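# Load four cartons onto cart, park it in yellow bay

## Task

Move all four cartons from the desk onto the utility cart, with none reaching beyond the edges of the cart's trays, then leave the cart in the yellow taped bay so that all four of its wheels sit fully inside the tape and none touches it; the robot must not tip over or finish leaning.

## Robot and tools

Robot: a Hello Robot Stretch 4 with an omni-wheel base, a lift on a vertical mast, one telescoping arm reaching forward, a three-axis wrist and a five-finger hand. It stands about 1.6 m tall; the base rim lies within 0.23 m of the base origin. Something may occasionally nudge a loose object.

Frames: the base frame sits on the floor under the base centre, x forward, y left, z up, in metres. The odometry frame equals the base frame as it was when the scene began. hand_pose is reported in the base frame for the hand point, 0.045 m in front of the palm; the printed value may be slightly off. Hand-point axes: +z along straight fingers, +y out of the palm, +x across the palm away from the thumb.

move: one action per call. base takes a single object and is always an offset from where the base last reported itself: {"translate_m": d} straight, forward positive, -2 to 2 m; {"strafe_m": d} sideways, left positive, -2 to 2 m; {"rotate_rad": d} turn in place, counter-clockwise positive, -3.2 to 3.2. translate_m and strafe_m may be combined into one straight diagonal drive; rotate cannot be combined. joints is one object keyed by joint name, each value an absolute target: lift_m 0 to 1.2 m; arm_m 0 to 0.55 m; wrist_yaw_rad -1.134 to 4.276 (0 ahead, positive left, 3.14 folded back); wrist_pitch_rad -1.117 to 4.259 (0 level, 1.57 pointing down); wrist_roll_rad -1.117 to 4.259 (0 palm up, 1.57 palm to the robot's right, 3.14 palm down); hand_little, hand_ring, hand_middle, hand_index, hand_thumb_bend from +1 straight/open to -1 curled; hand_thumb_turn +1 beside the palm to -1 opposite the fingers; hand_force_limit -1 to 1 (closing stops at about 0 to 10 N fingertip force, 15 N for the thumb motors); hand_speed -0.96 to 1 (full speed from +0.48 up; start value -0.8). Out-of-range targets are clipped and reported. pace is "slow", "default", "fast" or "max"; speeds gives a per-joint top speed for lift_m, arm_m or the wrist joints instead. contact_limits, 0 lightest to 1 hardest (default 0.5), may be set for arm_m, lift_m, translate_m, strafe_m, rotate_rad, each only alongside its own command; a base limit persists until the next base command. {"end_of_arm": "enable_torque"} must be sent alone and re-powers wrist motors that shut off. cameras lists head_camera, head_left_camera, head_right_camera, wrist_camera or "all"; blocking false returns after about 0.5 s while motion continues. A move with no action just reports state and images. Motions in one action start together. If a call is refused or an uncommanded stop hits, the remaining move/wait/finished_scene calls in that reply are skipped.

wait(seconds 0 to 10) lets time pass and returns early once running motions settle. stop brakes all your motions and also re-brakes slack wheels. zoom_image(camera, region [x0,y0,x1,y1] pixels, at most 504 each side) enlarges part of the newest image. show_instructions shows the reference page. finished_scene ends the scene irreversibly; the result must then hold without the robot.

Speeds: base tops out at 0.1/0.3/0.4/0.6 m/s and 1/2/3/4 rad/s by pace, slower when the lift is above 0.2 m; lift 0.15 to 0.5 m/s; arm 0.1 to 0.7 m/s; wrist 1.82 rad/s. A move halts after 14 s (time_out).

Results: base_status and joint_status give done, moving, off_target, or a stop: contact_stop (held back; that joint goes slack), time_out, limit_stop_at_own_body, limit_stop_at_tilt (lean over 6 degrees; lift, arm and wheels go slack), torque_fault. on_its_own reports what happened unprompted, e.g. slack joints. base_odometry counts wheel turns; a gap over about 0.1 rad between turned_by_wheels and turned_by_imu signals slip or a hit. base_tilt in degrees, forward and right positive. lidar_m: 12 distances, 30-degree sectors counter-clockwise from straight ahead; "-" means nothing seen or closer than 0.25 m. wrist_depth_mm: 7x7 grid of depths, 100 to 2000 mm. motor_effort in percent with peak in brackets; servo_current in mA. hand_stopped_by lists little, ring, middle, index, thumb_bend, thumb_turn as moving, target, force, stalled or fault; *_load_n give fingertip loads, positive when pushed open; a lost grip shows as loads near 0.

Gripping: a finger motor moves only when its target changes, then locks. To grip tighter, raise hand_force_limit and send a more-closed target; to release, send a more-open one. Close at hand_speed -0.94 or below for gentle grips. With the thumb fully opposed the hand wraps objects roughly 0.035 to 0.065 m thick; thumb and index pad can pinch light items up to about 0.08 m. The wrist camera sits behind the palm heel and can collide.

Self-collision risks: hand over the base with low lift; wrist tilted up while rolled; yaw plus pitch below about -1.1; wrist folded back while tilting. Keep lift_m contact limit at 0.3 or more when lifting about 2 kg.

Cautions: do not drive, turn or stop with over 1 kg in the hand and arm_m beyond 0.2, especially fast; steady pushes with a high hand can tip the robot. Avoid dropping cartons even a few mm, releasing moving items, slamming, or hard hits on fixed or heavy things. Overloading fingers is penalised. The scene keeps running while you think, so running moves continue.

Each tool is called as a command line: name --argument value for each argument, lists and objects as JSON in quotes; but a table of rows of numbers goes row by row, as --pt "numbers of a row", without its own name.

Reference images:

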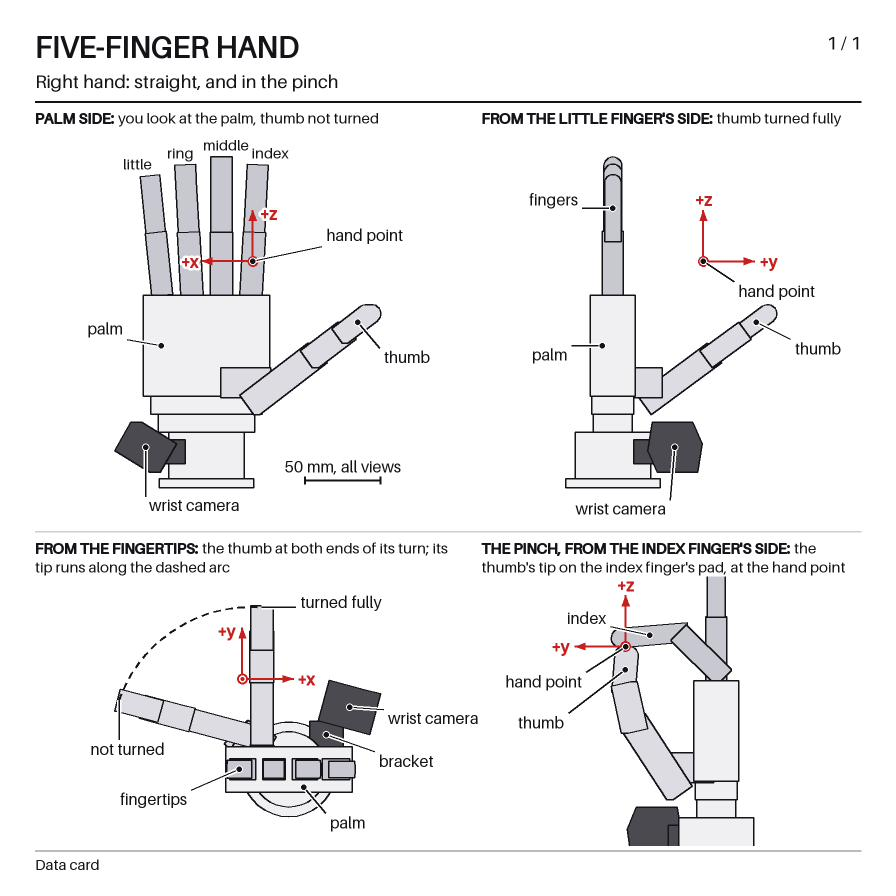

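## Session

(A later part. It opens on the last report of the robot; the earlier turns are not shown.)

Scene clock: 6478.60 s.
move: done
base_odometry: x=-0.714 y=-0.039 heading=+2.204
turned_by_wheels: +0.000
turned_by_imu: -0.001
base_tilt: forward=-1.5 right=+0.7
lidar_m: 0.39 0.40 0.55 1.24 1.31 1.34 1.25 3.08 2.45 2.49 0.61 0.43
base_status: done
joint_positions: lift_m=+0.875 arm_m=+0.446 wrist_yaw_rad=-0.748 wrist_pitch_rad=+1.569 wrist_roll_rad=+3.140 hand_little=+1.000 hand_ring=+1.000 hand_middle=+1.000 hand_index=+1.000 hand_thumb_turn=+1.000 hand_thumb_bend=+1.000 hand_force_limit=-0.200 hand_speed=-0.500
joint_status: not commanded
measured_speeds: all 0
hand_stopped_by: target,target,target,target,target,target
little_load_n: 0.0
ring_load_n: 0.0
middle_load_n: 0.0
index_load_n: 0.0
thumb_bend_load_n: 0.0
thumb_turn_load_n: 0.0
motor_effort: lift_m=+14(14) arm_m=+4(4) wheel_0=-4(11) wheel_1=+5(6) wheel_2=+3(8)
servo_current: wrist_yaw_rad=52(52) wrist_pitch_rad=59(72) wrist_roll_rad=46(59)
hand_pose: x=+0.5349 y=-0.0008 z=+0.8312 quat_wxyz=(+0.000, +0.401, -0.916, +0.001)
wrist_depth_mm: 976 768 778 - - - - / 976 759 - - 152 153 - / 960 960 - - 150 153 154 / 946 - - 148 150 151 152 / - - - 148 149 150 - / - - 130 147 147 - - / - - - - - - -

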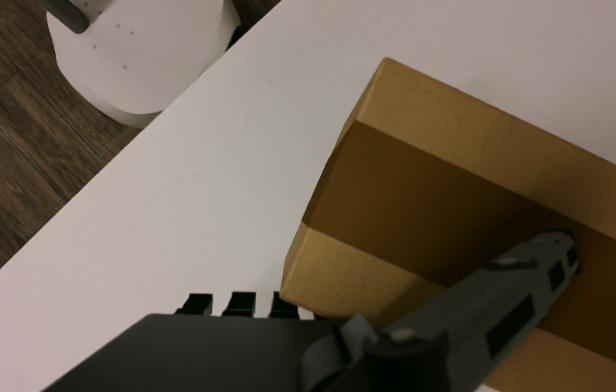

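move --base '{"translate_m": 0.016, "strafe_m": -0.032}' --pace "slow"

move --joints '{"wrist_yaw_rad": -1.1}' --speeds '{"wrist_yaw_rad": 0.4}'

move --base '{"translate_m": -0.021, "strafe_m": 0.081}' --pace "slow" --cameras '["wrist_camera"]'

Scene clock: 6511.53 s.
move: done
base_odometry: x=-0.697 y=-0.007 heading=+2.203
turned_by_wheels: -0.001
turned_by_imu: -0.004
base_tilt: forward=-1.5 right=+0.7
lidar_m: 0.38 0.40 0.52 1.28 1.34 1.34 1.29 3.07 2.42 2.45 0.60 0.43
base_status: done
joint_positions: lift_m=+0.875 arm_m=+0.446 wrist_yaw_rad=-0.748 wrist_pitch_rad=+1.569 wrist_roll_rad=+3.140 hand_little=+1.000 hand_ring=+1.000 hand_middle=+1.000 hand_index=+1.000 hand_thumb_turn=+1.000 hand_thumb_bend=+1.000 hand_force_limit=-0.200 hand_speed=-0.500
joint_status: not commanded
measured_speeds: all 0
hand_stopped_by: target,target,target,target,target,target
little_load_n: 0.0
ring_load_n: 0.0
middle_load_n: 0.0
index_load_n: 0.0
thumb_bend_load_n: 0.0
thumb_turn_load_n: 0.0
motor_effort: lift_m=+14(14) arm_m=+4(4) wheel_0=+1(8) wheel_1=-5(8) wheel_2=-4(7)
servo_current: wrist_yaw_rad=46(52) wrist_pitch_rad=46(59) wrist_roll_rad=33(59)
hand_pose: x=+0.5349 y=-0.0008 z=+0.8312 quat_wxyz=(+0.000, +0.401, -0.916, +0.001)
wrist_depth_mm: 976 768 788 - 153 154 - / 976 768 - - 152 153 155 / 960 991 - - 150 153 153 / 946 - - 149 150 151 152 / - - - - 149 150 - / - - 130 163 - - - / - - - - - - -
pictures: none

Scene clock: 6512.83 s.
move: done
base_odometry: x=-0.697 y=-0.007 heading=+2.203
turned_by_wheels: +0.000
turned_by_imu: +0.000
base_tilt: forward=-1.5 right=+0.7
lidar_m: 0.38 0.40 0.52 1.27 1.34 1.35 1.28 3.08 2.42 2.45 0.60 0.41
base_status: not commanded
joint_positions: lift_m=+0.875 arm_m=+0.446 wrist_yaw_rad=-1.098 wrist_pitch_rad=+1.569 wrist_roll_rad=+3.140 hand_little=+1.000 hand_ring=+1.000 hand_middle=+1.000 hand_index=+1.000 hand_thumb_turn=+1.000 hand_thumb_bend=+1.000 hand_force_limit=-0.200 hand_speed=-0.500
joint_status: all done
measured_speeds: all 0
hand_stopped_by: target,target,target,target,target,target
little_load_n: 0.0
ring_load_n: 0.0
middle_load_n: 0.0
index_load_n: 0.0
thumb_bend_load_n: 0.0
thumb_turn_load_n: 0.0
motor_effort: lift_m=+14(14) arm_m=+4(4) wheel_0=+1(1) wheel_1=-5(5) wheel_2=-5(5)
servo_current: wrist_yaw_rad=46(78) wrist_pitch_rad=46(78) wrist_roll_rad=46(52)
hand_pose: x=+0.5396 y=+0.0275 z=+0.8312 quat_wxyz=(+0.000, +0.235, -0.972, +0.001)
wrist_depth_mm: 778 809 - 151 153 154 - / 750 768 - 150 152 153 154 / 759 759 - 149 150 153 153 / 946 - - 148 150 151 152 / 946 - - 148 149 150 - / 946 - 130 163 - - - / - - - - - - -
pictures: none

Scene clock: 6514.90 s.
move: done
base_odometry: x=-0.750 y=-0.072 heading=+2.203
turned_by_wheels: +0.000
turned_by_imu: +0.001
base_tilt: forward=-1.5 right=+0.7
lidar_m: 0.40 0.42 0.54 1.20 1.25 1.33 1.24 3.07 2.50 2.52 0.63 0.44
base_status: done
joint_positions: lift_m=+0.875 arm_m=+0.446 wrist_yaw_rad=-1.098 wrist_pitch_rad=+1.569 wrist_roll_rad=+3.140 hand_little=+1.000 hand_ring=+1.000 hand_middle=+1.000 hand_index=+1.000 hand_thumb_turn=+1.000 hand_thumb_bend=+1.000 hand_force_limit=-0.200 hand_speed=-0.500
joint_status: not commanded
measured_speeds: all 0
hand_stopped_by: target,target,target,target,target,target
little_load_n: 0.0
ring_load_n: 0.0
middle_load_n: -0.5
index_load_n: 0.0
thumb_bend_load_n: 0.0
thumb_turn_load_n: 0.0
motor_effort: lift_m=+14(14) arm_m=+4(4) wheel_0=-4(9) wheel_1=+4(8) wheel_2=+4(6)
servo_current: wrist_yaw_rad=52(59) wrist_pitch_rad=46(72) wrist_roll_rad=46(59)
hand_pose: x=+0.5396 y=+0.0275 z=+0.8312 quat_wxyz=(+0.000, +0.235, -0.972, +0.001)
wrist_depth_mm: 778 809 976 - - - - / 750 778 - - 151 153 - / 750 759 - - 150 153 - / 960 788 - 148 150 151 153 / 946 - - 148 148 150 - / 946 - 130 147 147 - - / 931 - - - - - -

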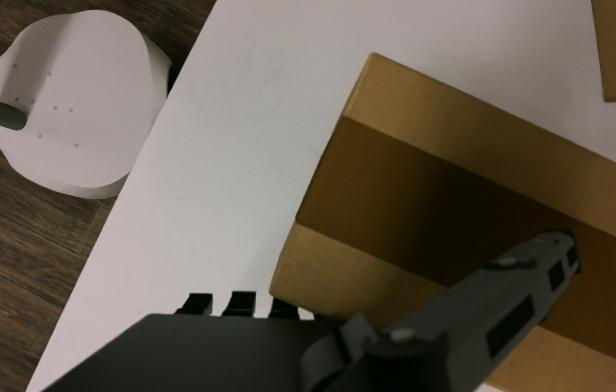

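move --base '{"translate_m": -0.001, "strafe_m": 0.0105}' --pace "slow" --cameras '["wrist_camera", "head_camera"]'

Scene clock: 6524.33 s.
move: done
base_odometry: x=-0.758 y=-0.079 heading=+2.204
turned_by_wheels: +0.000
turned_by_imu: -0.002
base_tilt: forward=-1.5 right=+0.8
lidar_m: 0.39 0.41 0.54 1.19 1.26 1.33 1.25 3.06 2.50 2.54 0.63 0.43
base_status: done
joint_positions: lift_m=+0.875 arm_m=+0.446 wrist_yaw_rad=-1.098 wrist_pitch_rad=+1.569 wrist_roll_rad=+3.140 hand_little=+1.000 hand_ring=+1.000 hand_middle=+1.000 hand_index=+1.000 hand_thumb_turn=+1.000 hand_thumb_bend=+1.000 hand_force_limit=-0.200 hand_speed=-0.500
joint_status: not commanded
measured_speeds: all 0
hand_stopped_by: target,target,target,target,target,target
little_load_n: 0.0
ring_load_n: 0.0
middle_load_n: 0.0
index_load_n: 0.0
thumb_bend_load_n: 0.0
thumb_turn_load_n: 0.0
motor_effort: lift_m=+14(14) arm_m=+4(4) wheel_0=-6(8) wheel_1=+4(8) wheel_2=+5(5)
servo_current: wrist_yaw_rad=46(59) wrist_pitch_rad=46(65) wrist_roll_rad=39(52)
hand_pose: x=+0.5396 y=+0.0275 z=+0.8312 quat_wxyz=(+0.000, +0.235, -0.972, +0.001)
wrist_depth_mm: 759 809 976 - - - - / 759 768 - - 152 - - / 759 759 - - 150 152 - / 960 798 - 148 150 151 153 / 960 - - 148 149 150 - / 960 - 130 147 148 - - / 931 - - - - - -
pictures: head_camera, wrist_camera

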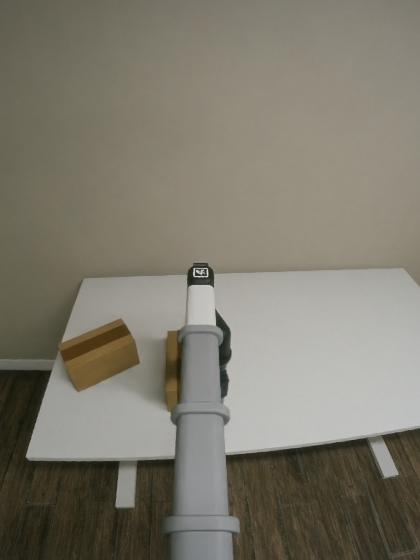

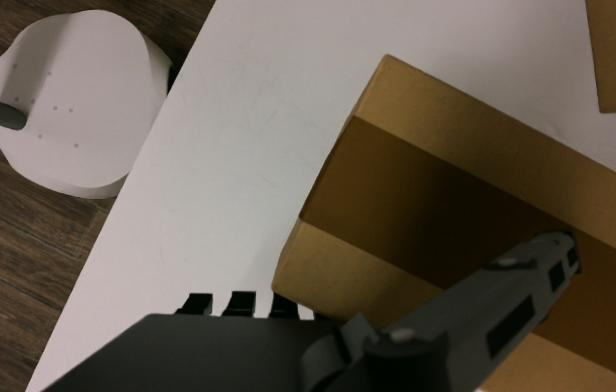

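move --joints '{"lift_m": 1.0}'

move --base '{"translate_m": 0.06, "strafe_m": 0.118}' --joints '{"wrist_yaw_rad": 0.0, "arm_m": 0.545}' --cameras '["wrist_camera"]'

Scene clock: 6539.80 s.
move: done
base_odometry: x=-0.758 y=-0.079 heading=+2.204
turned_by_wheels: +0.000
turned_by_imu: -0.002
base_tilt: forward=-1.5 right=+0.7
lidar_m: 0.39 0.41 0.55 1.19 1.25 1.33 1.25 3.06 2.51 2.54 0.64 0.43
base_status: not commanded
joint_positions: lift_m=+1.000 arm_m=+0.446 wrist_yaw_rad=-1.098 wrist_pitch_rad=+1.569 wrist_roll_rad=+3.140 hand_little=+1.000 hand_ring=+1.000 hand_middle=+1.000 hand_index=+1.000 hand_thumb_turn=+1.000 hand_thumb_bend=+1.000 hand_force_limit=-0.200 hand_speed=-0.500
joint_status: all done
measured_speeds: all 0
hand_stopped_by: target,target,target,target,target,target
little_load_n: 0.0
ring_load_n: 0.0
middle_load_n: 0.0
index_load_n: 0.0
thumb_bend_load_n: 0.0
thumb_turn_load_n: 0.0
motor_effort: lift_m=+26(29) arm_m=+4(4) wheel_0=-6(6) wheel_1=+4(4) wheel_2=+5(6)
servo_current: wrist_yaw_rad=46(52) wrist_pitch_rad=46(65) wrist_roll_rad=52(72)
hand_pose: x=+0.5396 y=+0.0275 z=+0.9562 quat_wxyz=(+0.000, +0.235, -0.972, +0.001)
wrist_depth_mm: 1098 1118 1118 - - 375 324 / 891 904 1098 - - - 329 / 878 878 946 - 277 - 338 / 1078 960 - 273 277 278 - / 1078 1060 - 272 273 277 - / 1078 1078 130 181 274 - - / 1060 - - - - - -
pictures: none

Scene clock: 6541.53 s.
move: done
base_odometry: x=-0.889 y=-0.100 heading=+2.203
turned_by_wheels: +0.000
turned_by_imu: -0.001
base_tilt: forward=-1.5 right=+0.7
lidar_m: 0.33 0.33 0.47 1.08 1.11 1.46 1.32 3.12 2.63 2.65 0.53 0.36
base_status: done
joint_positions: lift_m=+1.000 arm_m=+0.545 wrist_yaw_rad=-0.001 wrist_pitch_rad=+1.569 wrist_roll_rad=+3.140 hand_little=+1.000 hand_ring=+1.000 hand_middle=+1.000 hand_index=+1.000 hand_thumb_turn=+1.000 hand_thumb_bend=+1.000 hand_force_limit=-0.200 hand_speed=-0.500
joint_status: all done
measured_speeds: all 0
hand_stopped_by: target,target,target,target,target,target
little_load_n: 0.0
ring_load_n: 0.0
middle_load_n: 0.0
index_load_n: 0.0
thumb_bend_load_n: 0.0
thumb_turn_load_n: 0.0
motor_effort: lift_m=+26(27) arm_m=+4(6) wheel_0=+0(10) wheel_1=+3(11) wheel_2=-5(9)
servo_current: wrist_yaw_rad=46(124) wrist_pitch_rad=52(72) wrist_roll_rad=39(59)
hand_pose: x=+0.6558 y=-0.0566 z=+0.9562 quat_wxyz=(+0.000, +0.707, -0.707, +0.000)
wrist_depth_mm: - - 277 278 - - - / - - 274 277 - - - / - - 272 276 - - 289 / - - 271 273 - 306 283 / - - - 270 - 327 - / - - 130 163 - - - / - - - - - - -

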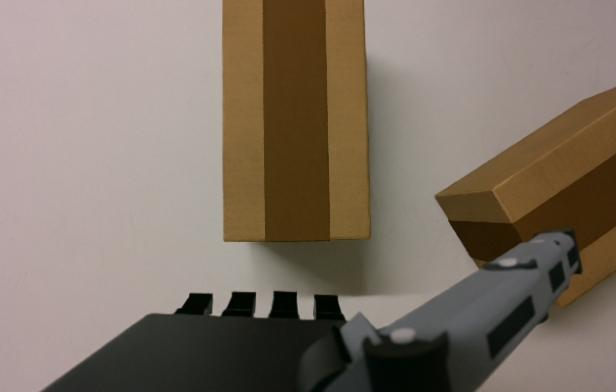

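move --base '{"strafe_m": 0.01}' --pace "slow"

move --joints '{"lift_m": 0.887}' --pace "slow"

move --base '{"translate_m": -0.21}' --pace "slow" --cameras '["wrist_camera"]'

Scene clock: 6572.57 s.
move: done
base_odometry: x=-0.896 y=-0.106 heading=+2.203
turned_by_wheels: +0.000
turned_by_imu: -0.003
base_tilt: forward=-1.5 right=+0.7
lidar_m: 0.33 0.35 0.46 1.07 1.10 1.45 1.31 3.11 2.64 2.67 0.53 0.36
base_status: done
joint_positions: lift_m=+1.000 arm_m=+0.545 wrist_yaw_rad=-0.001 wrist_pitch_rad=+1.569 wrist_roll_rad=+3.140 hand_little=+1.000 hand_ring=+1.000 hand_middle=+1.000 hand_index=+1.000 hand_thumb_turn=+1.000 hand_thumb_bend=+1.000 hand_force_limit=-0.200 hand_speed=-0.500
joint_status: not commanded
measured_speeds: all 0
hand_stopped_by: target,target,target,target,target,target
little_load_n: 0.0
ring_load_n: 0.0
middle_load_n: 0.0
index_load_n: 0.0
thumb_bend_load_n: 0.0
thumb_turn_load_n: 0.0
motor_effort: lift_m=+26(26) arm_m=+4(4) wheel_0=-5(7) wheel_1=+2(9) wheel_2=+0(3)
servo_current: wrist_yaw_rad=46(52) wrist_pitch_rad=33(65) wrist_roll_rad=52(52)
hand_pose: x=+0.6558 y=-0.0566 z=+0.9562 quat_wxyz=(+0.000, +0.707, -0.707, +0.000)
wrist_depth_mm: - - 274 278 - - - / - - 273 277 - - - / - - 272 274 - - 283 / - - 271 273 - 293 282 / - - - 272 - 325 - / - - 130 163 - - - / - - - - - - -
pictures: none

Scene clock: 6574.37 s.
move: done
base_odometry: x=-0.896 y=-0.106 heading=+2.203
turned_by_wheels: +0.000
turned_by_imu: -0.001
base_tilt: forward=-1.4 right=+0.7
lidar_m: 0.34 0.35 0.44 1.07 1.09 1.45 1.32 3.13 2.64 2.66 0.52 0.36
base_status: not commanded
joint_positions: lift_m=+0.888 arm_m=+0.545 wrist_yaw_rad=-0.001 wrist_pitch_rad=+1.569 wrist_roll_rad=+3.140 hand_little=+1.000 hand_ring=+1.000 hand_middle=+1.000 hand_index=+1.000 hand_thumb_turn=+1.000 hand_thumb_bend=+1.000 hand_force_limit=-0.200 hand_speed=-0.500
joint_status: all done
measured_speeds: all 0
hand_stopped_by: target,target,target,target,target,target
little_load_n: 0.0
ring_load_n: 0.0
middle_load_n: 0.0
index_load_n: 0.0
thumb_bend_load_n: 0.0
thumb_turn_load_n: 0.0
motor_effort: lift_m=+14(25) arm_m=+4(4) wheel_0=-4(5) wheel_1=+2(3) wheel_2=+1(1)
servo_current: wrist_yaw_rad=46(59) wrist_pitch_rad=39(65) wrist_roll_rad=46(52)
hand_pose: x=+0.6558 y=-0.0566 z=+0.8442 quat_wxyz=(+0.000, +0.707, -0.707, +0.000)
wrist_depth_mm: - 161 162 163 166 - - / - - 161 162 165 - - / - - 160 161 164 - 247 / - - 159 160 162 264 217 / - - 158 159 - - - / - - 130 163 - - - / - - - - - - -
pictures: none

Scene clock: 6577.73 s.
move: done
base_odometry: x=-0.773 y=-0.275 heading=+2.203
turned_by_wheels: +0.000
turned_by_imu: -0.002
base_tilt: forward=-1.5 right=+0.8
lidar_m: 0.49 0.56 1.13 1.05 1.11 1.21 1.07 2.92 2.56 2.67 0.83 0.58
base_status: done
joint_positions: lift_m=+0.888 arm_m=+0.545 wrist_yaw_rad=-0.001 wrist_pitch_rad=+1.569 wrist_roll_rad=+3.140 hand_little=+1.000 hand_ring=+1.000 hand_middle=+1.000 hand_index=+1.000 hand_thumb_turn=+1.000 hand_thumb_bend=+1.000 hand_force_limit=-0.200 hand_speed=-0.500
joint_status: not commanded
measured_speeds: all 0
hand_stopped_by: target,target,target,target,target,target
little_load_n: 0.0
ring_load_n: 0.0
middle_load_n: 0.0
index_load_n: 0.0
thumb_bend_load_n: -0.5
thumb_turn_load_n: 0.0
motor_effort: lift_m=+14(14) arm_m=+4(4) wheel_0=-5(8) wheel_1=-5(7) wheel_2=+4(10)
servo_current: wrist_yaw_rad=46(59) wrist_pitch_rad=33(65) wrist_roll_rad=46(59)
hand_pose: x=+0.6559 y=-0.0567 z=+0.8442 quat_wxyz=(+0.000, +0.707, -0.707, +0.000)
wrist_depth_mm: 991 991 162 163 165 1060 1042 / 991 991 161 163 164 - - / - - 160 161 163 - - / - - 159 160 162 - - / - 157 158 159 161 - - / - - 157 158 160 - - / - - - - - - -

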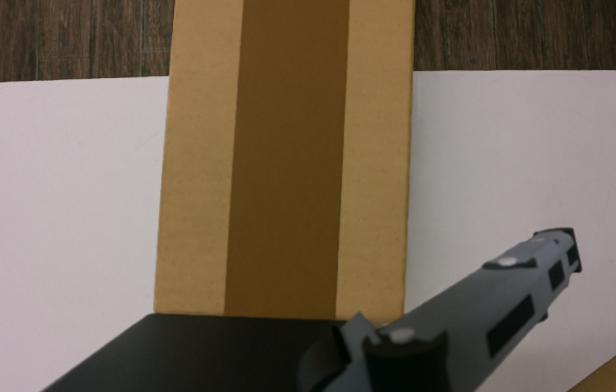

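move --joints '{"lift_m": 0.868}' --pace "slow"

move --base '{"translate_m": -0.029}' --pace "slow" --cameras '["wrist_camera"]'

Scene clock: 6593.73 s.
move: done
base_odometry: x=-0.773 y=-0.275 heading=+2.203
turned_by_wheels: +0.000
turned_by_imu: -0.001
base_tilt: forward=-1.4 right=+0.8
lidar_m: 0.49 0.57 1.12 1.04 1.11 1.22 1.08 2.91 2.56 2.68 0.82 0.57
base_status: not commanded
joint_positions: lift_m=+0.869 arm_m=+0.545 wrist_yaw_rad=-0.001 wrist_pitch_rad=+1.569 wrist_roll_rad=+3.140 hand_little=+1.000 hand_ring=+1.000 hand_middle=+1.000 hand_index=+1.000 hand_thumb_turn=+1.000 hand_thumb_bend=+1.000 hand_force_limit=-0.200 hand_speed=-0.500
joint_status: all done
measured_speeds: all 0
hand_stopped_by: target,target,target,target,target,target
little_load_n: 0.0
ring_load_n: 0.0
middle_load_n: 0.0
index_load_n: 0.0
thumb_bend_load_n: 0.0
thumb_turn_load_n: 0.0
motor_effort: lift_m=+14(15) arm_m=+4(4) wheel_0=-5(5) wheel_1=-5(5) wheel_2=+3(4)
servo_current: wrist_yaw_rad=52(52) wrist_pitch_rad=39(65) wrist_roll_rad=20(59)
hand_pose: x=+0.6559 y=-0.0567 z=+0.8252 quat_wxyz=(+0.000, +0.707, -0.707, +0.000)
wrist_depth_mm: 976 960 143 145 146 1042 1042 / - 142 142 143 145 - - / - - 141 142 144 - - / - 139 140 141 143 - - / - 138 139 140 142 - - / - 137 138 140 141 - - / - - - - - - -
pictures: none

Scene clock: 6595.10 s.
move: done
base_odometry: x=-0.756 y=-0.299 heading=+2.202
turned_by_wheels: -0.001
turned_by_imu: -0.001
base_tilt: forward=-1.5 right=+0.7
lidar_m: 0.49 0.59 1.13 1.05 1.12 1.18 1.05 2.89 2.57 2.67 0.89 0.60
base_status: done
joint_positions: lift_m=+0.869 arm_m=+0.545 wrist_yaw_rad=-0.001 wrist_pitch_rad=+1.569 wrist_roll_rad=+3.140 hand_little=+1.000 hand_ring=+1.000 hand_middle=+1.000 hand_index=+1.000 hand_thumb_turn=+1.000 hand_thumb_bend=+1.000 hand_force_limit=-0.200 hand_speed=-0.500
joint_status: not commanded
measured_speeds: all 0
hand_stopped_by: target,target,target,target,target,target
little_load_n: 0.0
ring_load_n: 0.0
middle_load_n: 0.0
index_load_n: 0.0
thumb_bend_load_n: 0.0
thumb_turn_load_n: 0.0
motor_effort: lift_m=+14(14) arm_m=+4(4) wheel_0=-4(8) wheel_1=-5(7) wheel_2=+3(10)
servo_current: wrist_yaw_rad=39(52) wrist_pitch_rad=59(59) wrist_roll_rad=52(59)
hand_pose: x=+0.6559 y=-0.0567 z=+0.8252 quat_wxyz=(+0.000, +0.707, -0.707, +0.000)
wrist_depth_mm: 976 976 143 144 146 1025 1042 / 960 976 142 143 145 1008 1042 / - 140 141 142 145 - - / - 139 140 141 144 - - / - 138 139 140 142 - - / - 137 138 139 141 - - / - - - - - - -

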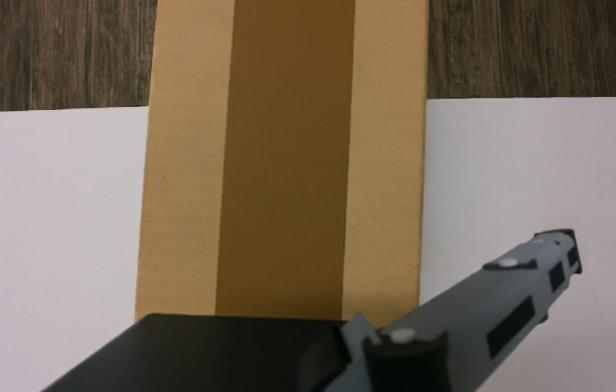

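move --base '{"translate_m": -0.005}' --pace "slow"

move --joints '{"lift_m": 1.0}'

move --base '{"translate_m": -0.30, "strafe_m": 0.01}' --joints '{"arm_m": 0.2}'

move --joints '{"wrist_pitch_rad": 0.0, "wrist_roll_rad": 0.0, "lift_m": 0.53}' --cameras '["wrist_camera"]'

Scene clock: 6605.20 s.
move: done
base_odometry: x=-0.753 y=-0.302 heading=+2.202
turned_by_wheels: +0.000
turned_by_imu: +0.000
base_tilt: forward=-1.5 right=+0.7
lidar_m: 0.47 0.59 1.13 1.04 1.10 1.18 1.06 2.88 2.55 2.67 0.90 0.62
base_status: done
joint_positions: lift_m=+0.869 arm_m=+0.545 wrist_yaw_rad=-0.001 wrist_pitch_rad=+1.569 wrist_roll_rad=+3.140 hand_little=+1.000 hand_ring=+1.000 hand_middle=+1.000 hand_index=+1.000 hand_thumb_turn=+1.000 hand_thumb_bend=+1.000 hand_force_limit=-0.200 hand_speed=-0.500
joint_status: not commanded
measured_speeds: all 0
hand_stopped_by: target,target,target,target,target,target
little_load_n: 0.0
ring_load_n: 0.0
middle_load_n: 0.0
index_load_n: 0.0
thumb_bend_load_n: 0.0
thumb_turn_load_n: 0.0
motor_effort: lift_m=+14(14) arm_m=+4(4) wheel_0=-3(8) wheel_1=-4(7) wheel_2=+4(8)
servo_current: wrist_yaw_rad=46(59) wrist_pitch_rad=46(65) wrist_roll_rad=33(52)
hand_pose: x=+0.6559 y=-0.0567 z=+0.8252 quat_wxyz=(+0.000, +0.707, -0.707, +0.000)
wrist_depth_mm: 960 976 143 144 146 1060 1042 / 976 960 142 143 145 1025 1042 / - 140 141 142 144 - - / - 139 140 141 144 - - / - 138 139 140 142 - - / - 137 138 139 142 - - / - - - - - - -
pictures: none

Scene clock: 6606.80 s.
move: done
base_odometry: x=-0.753 y=-0.302 heading=+2.202
turned_by_wheels: +0.000
turned_by_imu: +0.000
base_tilt: forward=-1.5 right=+0.7
lidar_m: 0.49 0.59 1.13 1.05 1.11 1.17 1.05 2.86 2.57 2.67 0.90 0.62
base_status: not commanded
joint_positions: lift_m=+1.000 arm_m=+0.545 wrist_yaw_rad=-0.001 wrist_pitch_rad=+1.569 wrist_roll_rad=+3.140 hand_little=+1.000 hand_ring=+1.000 hand_middle=+1.000 hand_index=+1.000 hand_thumb_turn=+1.000 hand_thumb_bend=+1.000 hand_force_limit=-0.200 hand_speed=-0.500
joint_status: all done
measured_speeds: all 0
hand_stopped_by: target,target,target,target,target,target
little_load_n: 0.0
ring_load_n: 0.0
middle_load_n: 0.0
index_load_n: 0.0
thumb_bend_load_n: 0.0
thumb_turn_load_n: 0.5
motor_effort: lift_m=+26(30) arm_m=+4(4) wheel_0=-3(3) wheel_1=-4(4) wheel_2=+4(5)
servo_current: wrist_yaw_rad=52(52) wrist_pitch_rad=65(72) wrist_roll_rad=52(59)
hand_pose: x=+0.6559 y=-0.0567 z=+0.9562 quat_wxyz=(+0.000, +0.707, -0.707, +0.000)
wrist_depth_mm: 1098 1118 1098 278 1138 1138 1160 / 1098 1118 1118 276 1138 1160 1182 / 1078 1118 273 274 1118 1160 1138 / - - 270 272 - - - / - - 271 271 - - - / - - 130 163 - - - / - - - - - - -
pictures: none

Scene clock: 6609.27 s.
move: done
base_odometry: x=-0.584 y=-0.550 heading=+2.202
turned_by_wheels: +0.000
turned_by_imu: -0.002
base_tilt: forward=-1.5 right=+0.7
lidar_m: 0.78 0.89 1.09 1.05 1.09 0.85 0.75 2.57 2.58 2.50 1.37 0.92
base_status: done
joint_positions: lift_m=+1.000 arm_m=+0.200 wrist_yaw_rad=-0.001 wrist_pitch_rad=+1.569 wrist_roll_rad=+3.140 hand_little=+1.000 hand_ring=+1.000 hand_middle=+1.000 hand_index=+1.000 hand_thumb_turn=+1.000 hand_thumb_bend=+1.000 hand_force_limit=-0.200 hand_speed=-0.500
joint_status: all done
measured_speeds: all 0
hand_stopped_by: target,target,target,target,target,target
little_load_n: 0.0
ring_load_n: 0.0
middle_load_n: 0.0
index_load_n: -0.5
thumb_bend_load_n: -0.5
thumb_turn_load_n: -0.5
motor_effort: lift_m=+26(26) arm_m=-4(6) wheel_0=-3(9) wheel_1=-4(9) wheel_2=+3(13)
servo_current: wrist_yaw_rad=46(52) wrist_pitch_rad=59(65) wrist_roll_rad=46(65)
hand_pose: x=+0.3110 y=-0.0567 z=+0.9562 quat_wxyz=(+0.000, +0.707, -0.707, +0.000)
wrist_depth_mm: 1098 1098 1118 917 1160 1138 1160 / 1078 1118 1118 917 917 1138 1182 / 1078 1098 1078 917 1138 1182 1160 / 1078 1078 1118 1118 1118 1118 1160 / 1078 1078 1098 1098 1098 1138 - / 1060 1060 197 186 1098 - - / 1060 - - - - - -
pictures: none

Scene clock: 6612.10 s.
move: done
base_odometry: x=-0.584 y=-0.550 heading=+2.202
turned_by_wheels: +0.000
turned_by_imu: -0.001
base_tilt: forward=-1.5 right=+0.7
lidar_m: 0.78 0.89 1.10 1.05 1.07 0.83 0.76 2.57 2.56 2.48 1.36 0.93
base_status: not commanded
joint_positions: lift_m=+0.530 arm_m=+0.200 wrist_yaw_rad=-0.001 wrist_pitch_rad=+0.010 wrist_roll_rad=+0.003 hand_little=+1.000 hand_ring=+1.000 hand_middle=+1.000 hand_index=+1.000 hand_thumb_turn=+1.000 hand_thumb_bend=+1.000 hand_force_limit=-0.200 hand_speed=-0.500
joint_status: all done
measured_speeds: all 0
hand_stopped_by: target,target,target,target,target,target
little_load_n: 0.0
ring_load_n: 0.0
middle_load_n: 0.0
index_load_n: 0.0
thumb_bend_load_n: 0.0
thumb_turn_load_n: 0.0
motor_effort: lift_m=+14(25) arm_m=+3(4) wheel_0=-3(3) wheel_1=-4(5) wheel_2=+3(4)
servo_current: wrist_yaw_rad=46(52) wrist_pitch_rad=59(176) wrist_roll_rad=52(98)
hand_pose: x=+0.5928 y=-0.1186 z=+0.7667 quat_wxyz=(+0.497, +0.503, +0.502, +0.498)
wrist_depth_mm: - - - - - - 1336 / - - - - - - - / - - 355 355 - - - / - - 353 357 - - - / - - - - - - - / - - 130 163 - - - / - - - - - - -

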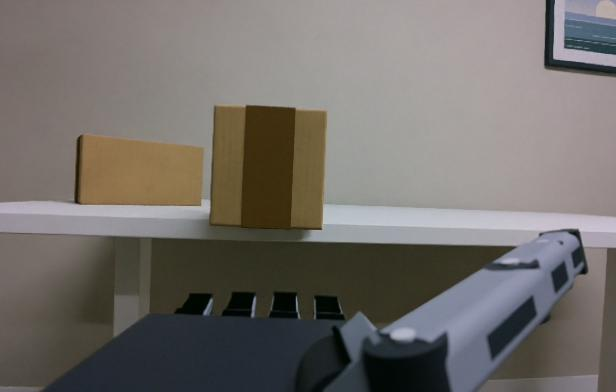

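move --base '{"translate_m": 0.2, "strafe_m": -0.010}' --pace "slow" --contact_limits '{"translate_m": 0.1}'

move --base '{"translate_m": 0.02}' --pace "slow" --contact_limits '{"translate_m": 0.1}' --cameras '["wrist_camera"]'

Scene clock: 6646.07 s.
move: done
base_odometry: x=-0.694 y=-0.383 heading=+2.202
turned_by_wheels: +0.000
turned_by_imu: -0.003
base_tilt: forward=-1.5 right=+0.7
lidar_m: 0.57 0.69 1.11 1.05 1.11 1.07 0.95 2.78 2.52 2.60 1.04 0.73
base_status: done
joint_positions: lift_m=+0.530 arm_m=+0.200 wrist_yaw_rad=-0.001 wrist_pitch_rad=+0.009 wrist_roll_rad=+0.003 hand_little=+1.000 hand_ring=+1.000 hand_middle=+1.000 hand_index=+1.000 hand_thumb_turn=+1.000 hand_thumb_bend=+1.000 hand_force_limit=-0.200 hand_speed=-0.500
joint_status: not commanded
measured_speeds: all 0
hand_stopped_by: target,target,target,target,target,target
little_load_n: 0.0
ring_load_n: 0.0
middle_load_n: 0.0
index_load_n: 0.0
thumb_bend_load_n: 0.0
thumb_turn_load_n: 0.5
motor_effort: lift_m=+14(15) arm_m=+2(3) wheel_0=+4(8) wheel_1=+2(7) wheel_2=-5(9)
servo_current: wrist_yaw_rad=46(59) wrist_pitch_rad=46(78) wrist_roll_rad=39(65)
contact_limits: translate_m 0.1
hand_pose: x=+0.5928 y=-0.1186 z=+0.7667 quat_wxyz=(+0.497, +0.503, +0.501, +0.498)
wrist_depth_mm: - 156 156 159 - - - / - 155 156 159 - - - / - 156 157 159 - - - / - 156 157 160 - - - / - 156 158 160 - - - / - - 130 163 - - - / - - - - - - -
pictures: none

Scene clock: 6647.27 s.
move: done
base_odometry: x=-0.706 y=-0.367 heading=+2.203
turned_by_wheels: +0.001
turned_by_imu: +0.003
base_tilt: forward=-1.5 right=+0.7
lidar_m: 0.56 0.67 1.12 1.05 1.12 1.09 0.97 2.81 2.53 2.68 1.03 0.70
base_status: done
joint_positions: lift_m=+0.530 arm_m=+0.200 wrist_yaw_rad=-0.001 wrist_pitch_rad=+0.009 wrist_roll_rad=+0.003 hand_little=+1.000 hand_ring=+1.000 hand_middle=+1.000 hand_index=+1.000 hand_thumb_turn=+1.000 hand_thumb_bend=+1.000 hand_force_limit=-0.200 hand_speed=-0.500
joint_status: not commanded
measured_speeds: all 0
hand_stopped_by: target,target,target,target,target,target
little_load_n: 0.0
ring_load_n: 0.0
middle_load_n: 0.0
index_load_n: 0.0
thumb_bend_load_n: 0.0
thumb_turn_load_n: 0.0
motor_effort: lift_m=+14(15) arm_m=+2(3) wheel_0=+4(8) wheel_1=+5(6) wheel_2=-1(9)
servo_current: wrist_yaw_rad=52(59) wrist_pitch_rad=52(72) wrist_roll_rad=26(65)
contact_limits: translate_m 0.1
hand_pose: x=+0.5928 y=-0.1186 z=+0.7667 quat_wxyz=(+0.497, +0.503, +0.501, +0.498)
wrist_depth_mm: - 135 137 138 139 - - / - 136 137 138 139 - - / - 136 137 139 - - - / - 136 138 139 - - - / - 136 138 139 - - - / - - 132 140 - - - / - - - - - - -

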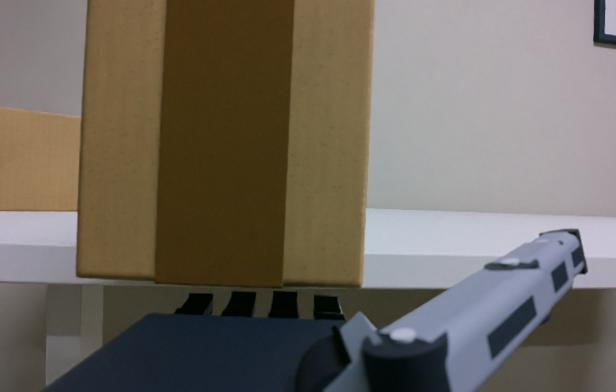

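move --base '{"translate_m": 0.009, "strafe_m": -0.003}' --pace "slow" --contact_limits '{"translate_m": 0.1}'

move --joints '{"lift_m": 0.505}' --pace "slow"

move --joints '{"wrist_pitch_rad": -0.13}' --speeds '{"wrist_pitch_rad": 0.3}'

move --joints '{"lift_m": 0.522}' --speeds '{"lift_m": 0.02}' --cameras '["wrist_camera"]'

Scene clock: 6664.40 s.
move: done
base_odometry: x=-0.708 y=-0.358 heading=+2.203
turned_by_wheels: +0.000
turned_by_imu: -0.004
base_tilt: forward=-1.5 right=+0.8
lidar_m: 0.55 0.67 1.13 1.05 1.10 1.09 0.98 2.81 2.52 2.67 1.01 0.69
base_status: done
joint_positions: lift_m=+0.530 arm_m=+0.200 wrist_yaw_rad=-0.001 wrist_pitch_rad=+0.009 wrist_roll_rad=+0.003 hand_little=+1.000 hand_ring=+1.000 hand_middle=+1.000 hand_index=+1.000 hand_thumb_turn=+1.000 hand_thumb_bend=+1.000 hand_force_limit=-0.200 hand_speed=-0.500
joint_status: not commanded
measured_speeds: all 0
hand_stopped_by: target,target,target,target,target,target
little_load_n: 0.0
ring_load_n: 0.0
middle_load_n: 0.0
index_load_n: 0.0
thumb_bend_load_n: 0.0
thumb_turn_load_n: 0.0
motor_effort: lift_m=+15(15) arm_m=+2(3) wheel_0=+4(8) wheel_1=+4(6) wheel_2=-6(7)
servo_current: wrist_yaw_rad=46(52) wrist_pitch_rad=52(78) wrist_roll_rad=59(59)
contact_limits: translate_m 0.1
hand_pose: x=+0.5928 y=-0.1186 z=+0.7667 quat_wxyz=(+0.497, +0.503, +0.501, +0.498)
wrist_depth_mm: - 127 128 130 - - - / 127 128 129 131 - - - / 127 128 129 131 - - - / 127 128 129 131 - - - / 128 129 129 131 - - - / - - 130 135 - - - / - - - - - - -
pictures: none

Scene clock: 6665.40 s.
move: done
base_odometry: x=-0.708 y=-0.358 heading=+2.203
turned_by_wheels: +0.000
turned_by_imu: +0.000
base_tilt: forward=-1.5 right=+0.7
lidar_m: 0.56 0.66 1.12 1.05 1.12 1.09 0.98 2.81 2.52 2.67 1.01 0.68
base_status: not commanded
joint_positions: lift_m=+0.506 arm_m=+0.200 wrist_yaw_rad=-0.001 wrist_pitch_rad=+0.009 wrist_roll_rad=+0.003 hand_little=+1.000 hand_ring=+1.000 hand_middle=+1.000 hand_index=+1.000 hand_thumb_turn=+1.000 hand_thumb_bend=+1.000 hand_force_limit=-0.200 hand_speed=-0.500
joint_status: all done
measured_speeds: all 0
hand_stopped_by: target,target,target,target,target,target
little_load_n: 0.0
ring_load_n: 0.0
middle_load_n: 0.0
index_load_n: 0.0
thumb_bend_load_n: 0.0
thumb_turn_load_n: 0.0
motor_effort: lift_m=+14(16) arm_m=+2(2) wheel_0=+4(4) wheel_1=+4(4) wheel_2=-6(7)
servo_current: wrist_yaw_rad=46(52) wrist_pitch_rad=65(78) wrist_roll_rad=46(65)
contact_limits: translate_m 0.1
hand_pose: x=+0.5928 y=-0.1186 z=+0.7418 quat_wxyz=(+0.497, +0.503, +0.501, +0.498)
wrist_depth_mm: - 128 129 130 - - - / 127 128 129 131 - - - / 127 128 129 131 - - - / 128 128 129 131 - - - / - - - - - - - / - - 130 163 - - - / - - - - - - -
pictures: none

Scene clock: 6666.30 s.
move: done
base_odometry: x=-0.708 y=-0.358 heading=+2.203
turned_by_wheels: +0.000
turned_by_imu: +0.000
base_tilt: forward=-1.5 right=+0.8
lidar_m: 0.56 0.66 1.13 1.05 1.10 1.09 0.97 2.80 2.52 2.68 1.03 0.69
base_status: not commanded
joint_positions: lift_m=+0.505 arm_m=+0.200 wrist_yaw_rad=-0.001 wrist_pitch_rad=-0.120 wrist_roll_rad=+0.003 hand_little=+1.000 hand_ring=+1.000 hand_middle=+1.000 hand_index=+1.000 hand_thumb_turn=+1.000 hand_thumb_bend=+1.000 hand_force_limit=-0.200 hand_speed=-0.500
joint_status: all done
measured_speeds: translate_m=+0.000 strafe_m=+0.000 rotate_rad=+0.000 lift_m=+0.000 arm_m=+0.000 wrist_yaw_rad=+0.000 wrist_pitch_rad=-0.002 wrist_roll_rad=+0.000
hand_stopped_by: target,target,target,target,target,target
little_load_n: 0.0
ring_load_n: 0.0
middle_load_n: 0.0
index_load_n: 0.0
thumb_bend_load_n: 0.0
thumb_turn_load_n: 0.0
motor_effort: lift_m=+16(16) arm_m=+2(2) wheel_0=+3(4) wheel_1=+4(4) wheel_2=-6(7)
servo_current: wrist_yaw_rad=46(52) wrist_pitch_rad=52(137) wrist_roll_rad=39(59)
contact_limits: translate_m 0.1
hand_pose: x=+0.5834 y=-0.1186 z=+0.7698 quat_wxyz=(+0.529, +0.470, +0.468, +0.530)
wrist_depth_mm: - 146 146 149 - - 1229 / - 142 144 146 - - - / - 140 141 143 - - - / - 137 139 141 - - - / 133 135 136 138 - - - / - 133 131 138 - - - / - - - - - - -
pictures: none

Scene clock: 6667.50 s.
move: done
base_odometry: x=-0.708 y=-0.358 heading=+2.203
turned_by_wheels: +0.000
turned_by_imu: +0.000
base_tilt: forward=-1.5 right=+0.7
lidar_m: 0.56 0.65 1.12 1.05 1.11 1.09 0.98 2.82 2.51 2.67 1.02 0.69
base_status: not commanded
joint_positions: lift_m=+0.521 arm_m=+0.200 wrist_yaw_rad=-0.001 wrist_pitch_rad=-0.120 wrist_roll_rad=+0.002 hand_little=+1.000 hand_ring=+1.000 hand_middle=+1.000 hand_index=+1.000 hand_thumb_turn=+1.000 hand_thumb_bend=+1.000 hand_force_limit=-0.200 hand_speed=-0.500
joint_status: all done
measured_speeds: all 0
hand_stopped_by: target,target,target,target,target,target
little_load_n: 0.0
ring_load_n: 0.5
middle_load_n: 0.0
index_load_n: 0.0
thumb_bend_load_n: 0.0
thumb_turn_load_n: 0.0
motor_effort: lift_m=+28(30) arm_m=+2(2) wheel_0=+3(3) wheel_1=+4(5) wheel_2=-7(7)
servo_current: wrist_yaw_rad=46(52) wrist_pitch_rad=46(91) wrist_roll_rad=52(52)
contact_limits: translate_m 0.1
hand_pose: x=+0.5834 y=-0.1186 z=+0.7859 quat_wxyz=(+0.529, +0.470, +0.468, +0.530)
wrist_depth_mm: - - 146 149 - - 1205 / - 142 144 146 - - - / - 140 141 144 - - - / - 138 139 141 - - - / 134 135 136 139 - - - / - 132 131 136 - - - / - - - - - - -

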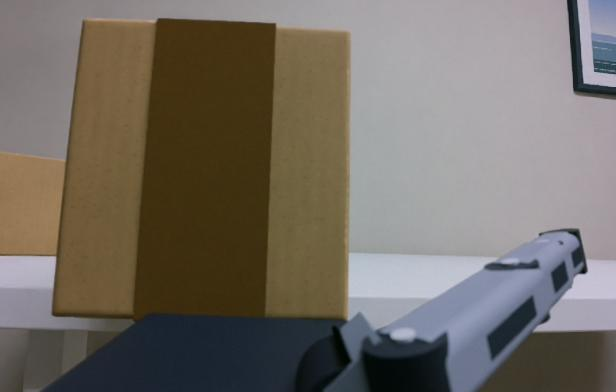

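move --base '{"translate_m": -0.035}' --pace "slow"

move --joints '{"wrist_pitch_rad": -0.005, "lift_m": 0.5375}' --speeds '{"wrist_pitch_rad": 0.06, "lift_m": 0.01}' --cameras '["wrist_camera"]'

Scene clock: 6677.90 s.
move: done
base_odometry: x=-0.688 y=-0.386 heading=+2.203
turned_by_wheels: +0.000
turned_by_imu: +0.000
base_tilt: forward=-1.5 right=+0.7
lidar_m: 0.56 0.70 1.13 1.06 1.11 1.05 0.97 2.79 2.53 2.62 1.05 0.71
base_status: done
joint_positions: lift_m=+0.521 arm_m=+0.200 wrist_yaw_rad=-0.001 wrist_pitch_rad=-0.120 wrist_roll_rad=+0.002 hand_little=+1.000 hand_ring=+1.000 hand_middle=+1.000 hand_index=+1.000 hand_thumb_turn=+1.000 hand_thumb_bend=+1.000 hand_force_limit=-0.200 hand_speed=-0.500
joint_status: not commanded
measured_speeds: all 0
hand_stopped_by: target,target,target,target,target,target
little_load_n: 0.0
ring_load_n: 0.5
middle_load_n: 0.0
index_load_n: 0.0
thumb_bend_load_n: 0.0
thumb_turn_load_n: 0.0
motor_effort: lift_m=+28(28) arm_m=+2(2) wheel_0=-4(8) wheel_1=-4(7) wheel_2=+6(9)
servo_current: wrist_yaw_rad=39(52) wrist_pitch_rad=78(85) wrist_roll_rad=33(59)
hand_pose: x=+0.5834 y=-0.1186 z=+0.7859 quat_wxyz=(+0.529, +0.470, +0.468, +0.530)
wrist_depth_mm: - 146 147 148 - - 1229 / - 144 144 146 - - 1229 / - 140 141 144 - - - / - 138 139 140 - - - / 135 135 136 138 - - - / - 133 131 135 - - - / - - - - - - -
pictures: none

Scene clock: 6680.30 s.
move: done
base_odometry: x=-0.688 y=-0.386 heading=+2.203
turned_by_wheels: +0.000
turned_by_imu: -0.001
base_tilt: forward=-1.4 right=+0.7
lidar_m: 0.56 0.70 1.12 1.05 1.12 1.06 0.94 2.78 2.53 2.60 1.04 0.72
base_status: not commanded
joint_positions: lift_m=+0.537 arm_m=+0.200 wrist_yaw_rad=-0.001 wrist_pitch_rad=-0.003 wrist_roll_rad=+0.002 hand_little=+1.000 hand_ring=+1.000 hand_middle=+1.000 hand_index=+1.000 hand_thumb_turn=+1.000 hand_thumb_bend=+1.000 hand_force_limit=-0.200 hand_speed=-0.500
joint_status: all done
measured_speeds: all 0
hand_stopped_by: target,target,target,target,target,target
little_load_n: 0.0
ring_load_n: 0.0
middle_load_n: 0.0
index_load_n: 0.0
thumb_bend_load_n: 0.0
thumb_turn_load_n: 0.0
motor_effort: lift_m=+27(31) arm_m=+2(2) wheel_0=-4(4) wheel_1=-4(4) wheel_2=+6(7)
servo_current: wrist_yaw_rad=46(59) wrist_pitch_rad=33(85) wrist_roll_rad=59(59)
hand_pose: x=+0.5920 y=-0.1186 z=+0.7760 quat_wxyz=(+0.500, +0.500, +0.498, +0.501)
wrist_depth_mm: - 124 124 126 - - 1160 / 124 125 126 128 - - - / 126 127 128 129 - - - / 128 128 129 131 - - - / 129 130 131 132 - - - / 131 131 131 134 - - - / - - - - - - -

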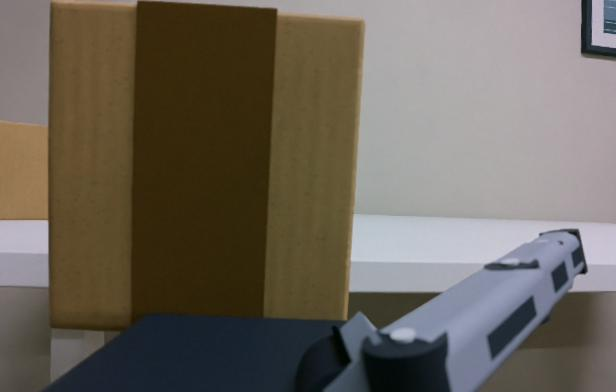

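move --joints '{"wrist_pitch_rad": -0.13, "lift_m": 0.524}' --speeds '{"wrist_pitch_rad": 0.06, "lift_m": 0.006}' --cameras '["wrist_camera"]'

"speeds": lift_m = 0.006 is out of range 0.01 to 0.5
Scene clock: 6739.87 s.
base_odometry: x=-0.688 y=-0.386 heading=+2.203
turned_by_wheels: +0.000
turned_by_imu: -0.001
base_tilt: forward=-1.5 right=+0.8
lidar_m: 0.56 0.69 1.12 1.06 1.12 1.05 0.95 2.79 2.54 2.59 1.04 0.72
base_status: not commanded
joint_positions: lift_m=+0.537 arm_m=+0.200 wrist_yaw_rad=-0.001 wrist_pitch_rad=-0.003 wrist_roll_rad=+0.002 hand_little=+1.000 hand_ring=+1.000 hand_middle=+1.000 hand_index=+1.000 hand_thumb_turn=+1.000 hand_thumb_bend=+1.000 hand_force_limit=-0.200 hand_speed=-0.500
joint_status: all done
measured_speeds: all 0
hand_stopped_by: target,target,target,target,target,target
little_load_n: 0.0
ring_load_n: 0.0
middle_load_n: 0.0
index_load_n: 0.0
thumb_bend_load_n: 0.0
thumb_turn_load_n: 0.0
motor_effort: lift_m=+26(31) arm_m=+2(2) wheel_0=-4(4) wheel_1=-4(4) wheel_2=+6(7)
servo_current: wrist_yaw_rad=46(59) wrist_pitch_rad=33(85) wrist_roll_rad=26(59)
hand_pose: x=+0.5920 y=-0.1186 z=+0.7760 quat_wxyz=(+0.500, +0.500, +0.498, +0.501)
wrist_depth_mm: - 124 124 126 - - 1138 / 124 125 126 128 - - - / 126 127 128 129 - - - / 128 128 129 131 - - - / 129 130 131 132 - - - / 131 131 132 134 - - - / - - - - - - -
pictures: none

move --joints '{"wrist_pitch_rad": -0.13, "lift_m": 0.524}' --speeds '{"wrist_pitch_rad": 0.09, "lift_m": 0.01}' --cameras '["wrist_camera"]'

Scene clock: 6744.60 s.
move: done
base_odometry: x=-0.688 y=-0.386 heading=+2.203
turned_by_wheels: +0.000
turned_by_imu: -0.002
base_tilt: forward=-1.5 right=+0.8
lidar_m: 0.56 0.69 1.11 1.05 1.11 1.05 0.96 2.78 2.52 2.60 1.05 0.72
base_status: not commanded
joint_positions: lift_m=+0.524 arm_m=+0.200 wrist_yaw_rad=-0.001 wrist_pitch_rad=-0.114 wrist_roll_rad=+0.002 hand_little=+1.000 hand_ring=+1.000 hand_middle=+1.000 hand_index=+1.000 hand_thumb_turn=+1.000 hand_thumb_bend=+1.000 hand_force_limit=-0.200 hand_speed=-0.500
joint_status: all done
measured_speeds: all 0
hand_stopped_by: target,target,target,target,target,target
little_load_n: 0.0
ring_load_n: 0.0
middle_load_n: 0.0
index_load_n: 0.0
thumb_bend_load_n: 0.0
thumb_turn_load_n: 0.0
motor_effort: lift_m=+15(23) arm_m=+2(2) wheel_0=-4(4) wheel_1=-4(4) wheel_2=+5(6)
servo_current: wrist_yaw_rad=46(52) wrist_pitch_rad=78(156) wrist_roll_rad=33(59)
hand_pose: x=+0.5840 y=-0.1186 z=+0.7876 quat_wxyz=(+0.527, +0.471, +0.470, +0.528)
wrist_depth_mm: - 146 148 151 - - 1205 / - 144 146 147 - - 1205 / - 142 143 145 - - - / - 139 140 141 - - - / 135 136 137 139 - - - / - 134 131 137 - - - / - - - - - - -

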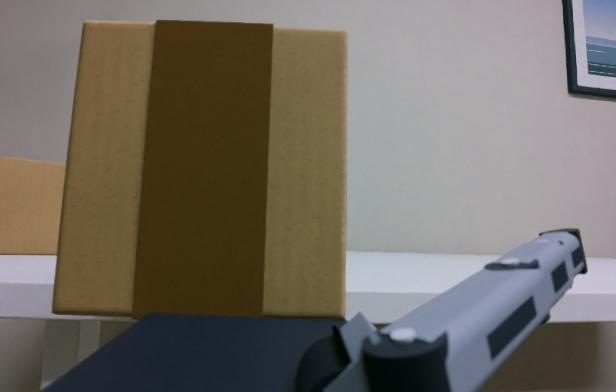

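move --base '{"translate_m": 0.02}' --pace "slow" --contact_limits '{"translate_m": 0.2}' --cameras '["wrist_camera"]'

Scene clock: 6754.47 s.
move: done
base_odometry: x=-0.699 y=-0.370 heading=+2.203
turned_by_wheels: +0.000
turned_by_imu: -0.002
base_tilt: forward=-1.5 right=+0.7
lidar_m: 0.57 0.68 1.12 1.04 1.10 1.08 0.98 2.80 2.52 2.67 1.05 0.71
base_status: done
joint_positions: lift_m=+0.524 arm_m=+0.200 wrist_yaw_rad=-0.001 wrist_pitch_rad=-0.114 wrist_roll_rad=+0.002 hand_little=+1.000 hand_ring=+1.000 hand_middle=+1.000 hand_index=+1.000 hand_thumb_turn=+1.000 hand_thumb_bend=+1.000 hand_force_limit=-0.200 hand_speed=-0.500
joint_status: not commanded
measured_speeds: all 0
hand_stopped_by: target,target,target,target,target,target
little_load_n: 0.0
ring_load_n: 0.0
middle_load_n: 0.5
index_load_n: 0.0
thumb_bend_load_n: 0.0
thumb_turn_load_n: 0.0
motor_effort: lift_m=+15(16) arm_m=+1(2) wheel_0=+4(6) wheel_1=+4(7) wheel_2=-5(9)
servo_current: wrist_yaw_rad=46(52) wrist_pitch_rad=98(117) wrist_roll_rad=52(59)
contact_limits: translate_m 0.2
hand_pose: x=+0.5839 y=-0.1186 z=+0.7876 quat_wxyz=(+0.527, +0.471, +0.470, +0.528)
wrist_depth_mm: - 146 148 151 - - 1229 / - 144 146 147 - - - / - 142 143 145 - - - / - 139 140 141 - - - / 135 136 137 139 - - - / - 134 131 137 - - - / - - - - - - -

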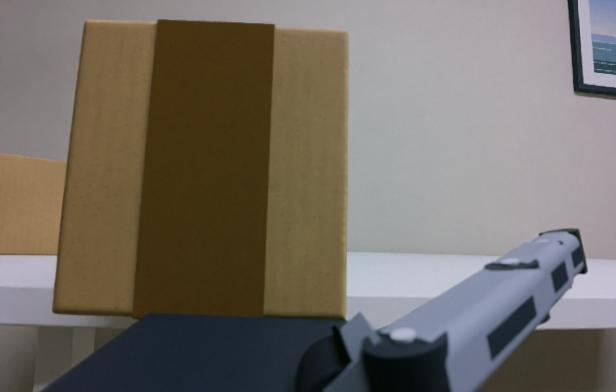

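move --base '{"translate_m": 0.009}' --pace "slow" --contact_limits '{"translate_m": 0.2}'

move --joints '{"lift_m": 0.514}' --speeds '{"lift_m": 0.01}' --cameras '["wrist_camera"]'

Scene clock: 6770.23 s.
move: done
base_odometry: x=-0.705 y=-0.363 heading=+2.203
turned_by_wheels: +0.000
turned_by_imu: +0.000
base_tilt: forward=-1.5 right=+0.8
lidar_m: 0.55 0.67 1.13 1.06 1.10 1.09 0.98 2.81 2.53 2.67 1.02 0.70
base_status: done
joint_positions: lift_m=+0.524 arm_m=+0.200 wrist_yaw_rad=-0.001 wrist_pitch_rad=-0.114 wrist_roll_rad=+0.002 hand_little=+1.000 hand_ring=+1.000 hand_middle=+1.000 hand_index=+1.000 hand_thumb_turn=+1.000 hand_thumb_bend=+1.000 hand_force_limit=-0.200 hand_speed=-0.500
joint_status: not commanded
measured_speeds: all 0
hand_stopped_by: target,target,target,target,target,target
little_load_n: 0.0
ring_load_n: 0.0
middle_load_n: 0.0
index_load_n: 0.0
thumb_bend_load_n: 0.0
thumb_turn_load_n: 0.0
motor_effort: lift_m=+16(16) arm_m=+1(1) wheel_0=+4(8) wheel_1=+4(6) wheel_2=-4(9)
servo_current: wrist_yaw_rad=39(52) wrist_pitch_rad=104(111) wrist_roll_rad=39(59)
contact_limits: translate_m 0.2
hand_pose: x=+0.5839 y=-0.1186 z=+0.7876 quat_wxyz=(+0.527, +0.471, +0.470, +0.528)
wrist_depth_mm: - 146 148 150 - - 1182 / - 144 145 147 - - - / - 141 143 145 - - - / - 139 140 141 - - - / 135 136 137 139 - - - / - 134 131 137 - - - / - - - - - - -
pictures: none

Scene clock: 6771.53 s.
move: done
base_odometry: x=-0.705 y=-0.363 heading=+2.203
turned_by_wheels: +0.000
turned_by_imu: +0.000
base_tilt: forward=-1.5 right=+0.7
lidar_m: 0.56 0.68 1.13 1.04 1.11 1.07 0.98 2.80 2.54 2.68 1.02 0.69
base_status: not commanded
joint_positions: lift_m=+0.515 arm_m=+0.200 wrist_yaw_rad=-0.001 wrist_pitch_rad=-0.120 wrist_roll_rad=+0.002 hand_little=+1.000 hand_ring=+1.000 hand_middle=+1.000 hand_index=+1.000 hand_thumb_turn=+1.000 hand_thumb_bend=+1.000 hand_force_limit=-0.200 hand_speed=-0.500
joint_status: all done
measured_speeds: all 0
hand_stopped_by: target,target,target,target,target,target
little_load_n: 0.0
ring_load_n: 0.0
middle_load_n: 0.0
index_load_n: 0.0
thumb_bend_load_n: 0.0
thumb_turn_load_n: 0.0
motor_effort: lift_m=+14(17) arm_m=+1(1) wheel_0=+4(4) wheel_1=+4(5) wheel_2=-5(5)
servo_current: wrist_yaw_rad=46(52) wrist_pitch_rad=72(104) wrist_roll_rad=39(52)
contact_limits: translate_m 0.2
hand_pose: x=+0.5834 y=-0.1186 z=+0.7790 quat_wxyz=(+0.529, +0.470, +0.468, +0.530)
wrist_depth_mm: - 146 147 150 - - 1229 / - 143 145 147 - - - / - 141 142 144 - - - / - 139 140 141 - - - / 135 136 137 139 - - - / - 134 131 137 - - - / - - - - - - -

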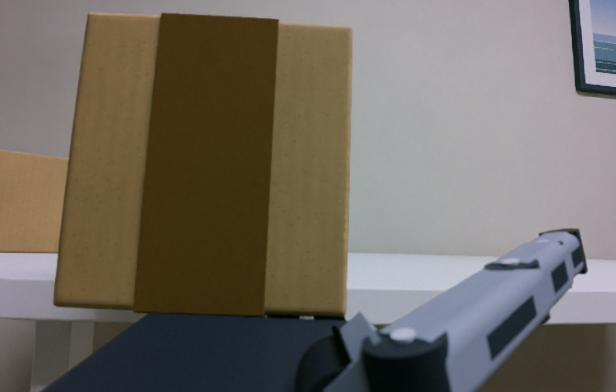

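move --joints '{"lift_m": 0.504}' --speeds '{"lift_m": 0.02}'

move --base '{"translate_m": 0.009}' --pace "slow" --contact_limits '{"translate_m": 0.1}' --cameras '["wrist_camera"]'

Scene clock: 6784.47 s.
move: done
base_odometry: x=-0.705 y=-0.363 heading=+2.203
turned_by_wheels: +0.000
turned_by_imu: -0.001
base_tilt: forward=-1.5 right=+0.7
lidar_m: 0.57 0.67 1.12 1.05 1.11 1.10 0.98 2.80 2.53 2.67 1.03 0.69
base_status: not commanded
joint_positions: lift_m=+0.504 arm_m=+0.200 wrist_yaw_rad=-0.001 wrist_pitch_rad=-0.121 wrist_roll_rad=+0.002 hand_little=+1.000 hand_ring=+1.000 hand_middle=+1.000 hand_index=+1.000 hand_thumb_turn=+1.000 hand_thumb_bend=+1.000 hand_force_limit=-0.200 hand_speed=-0.500
joint_status: all done
measured_speeds: all 0
hand_stopped_by: target,target,target,target,target,target
little_load_n: 0.0
ring_load_n: 0.0
middle_load_n: 0.0
index_load_n: 0.0
thumb_bend_load_n: 0.0
thumb_turn_load_n: 0.0
motor_effort: lift_m=+14(16) arm_m=+1(1) wheel_0=+4(4) wheel_1=+4(5) wheel_2=-5(5)
servo_current: wrist_yaw_rad=46(59) wrist_pitch_rad=78(78) wrist_roll_rad=46(59)
contact_limits: translate_m 0.2
hand_pose: x=+0.5834 y=-0.1186 z=+0.7690 quat_wxyz=(+0.529, +0.470, +0.468, +0.530)
wrist_depth_mm: - 147 147 150 - - 1205 / - 144 145 147 - - - / - 141 142 145 - - - / - 138 140 142 - - - / 135 136 137 139 - - - / - - 131 138 - - - / - - - - - - -
pictures: none

Scene clock: 6785.33 s.
move: done
base_odometry: x=-0.710 y=-0.357 heading=+2.204
turned_by_wheels: +0.000
turned_by_imu: -0.001
base_tilt: forward=-1.5 right=+0.7
lidar_m: 0.54 0.66 1.13 1.05 1.10 1.09 0.98 2.80 2.55 2.67 1.00 0.70
base_status: done
joint_positions: lift_m=+0.504 arm_m=+0.200 wrist_yaw_rad=-0.003 wrist_pitch_rad=-0.122 wrist_roll_rad=+0.002 hand_little=+1.000 hand_ring=+1.000 hand_middle=+1.000 hand_index=+1.000 hand_thumb_turn=+1.000 hand_thumb_bend=+1.000 hand_force_limit=-0.200 hand_speed=-0.500
joint_status: not commanded
measured_speeds: all 0
hand_stopped_by: target,target,target,target,target,target
little_load_n: 0.0
ring_load_n: 0.0
middle_load_n: -1.0
index_load_n: 0.0
thumb_bend_load_n: 0.0
thumb_turn_load_n: 0.0
motor_effort: lift_m=+14(15) arm_m=+5(5) wheel_0=+11(11) wheel_1=+8(8) wheel_2=-14(14)
servo_current: wrist_yaw_rad=46(52) wrist_pitch_rad=59(91) wrist_roll_rad=46(52)
contact_limits: translate_m 0.1
hand_pose: x=+0.5830 y=-0.1190 z=+0.7692 quat_wxyz=(+0.530, +0.470, +0.467, +0.529)
wrist_depth_mm: - 139 141 143 - - 1182 / - 137 138 141 - - - / - 134 136 139 - - - / 131 132 133 135 - - - / 129 130 131 133 - - - / - - 130 134 - - - / - - - - - - -

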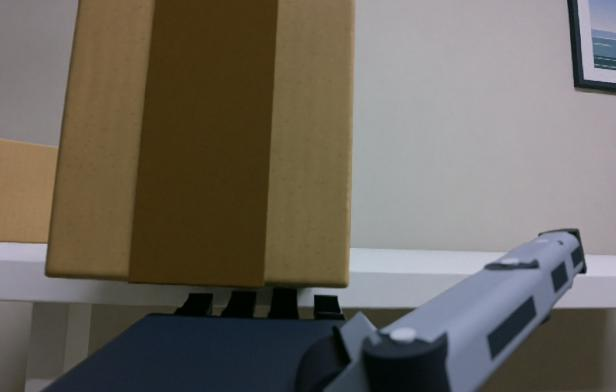

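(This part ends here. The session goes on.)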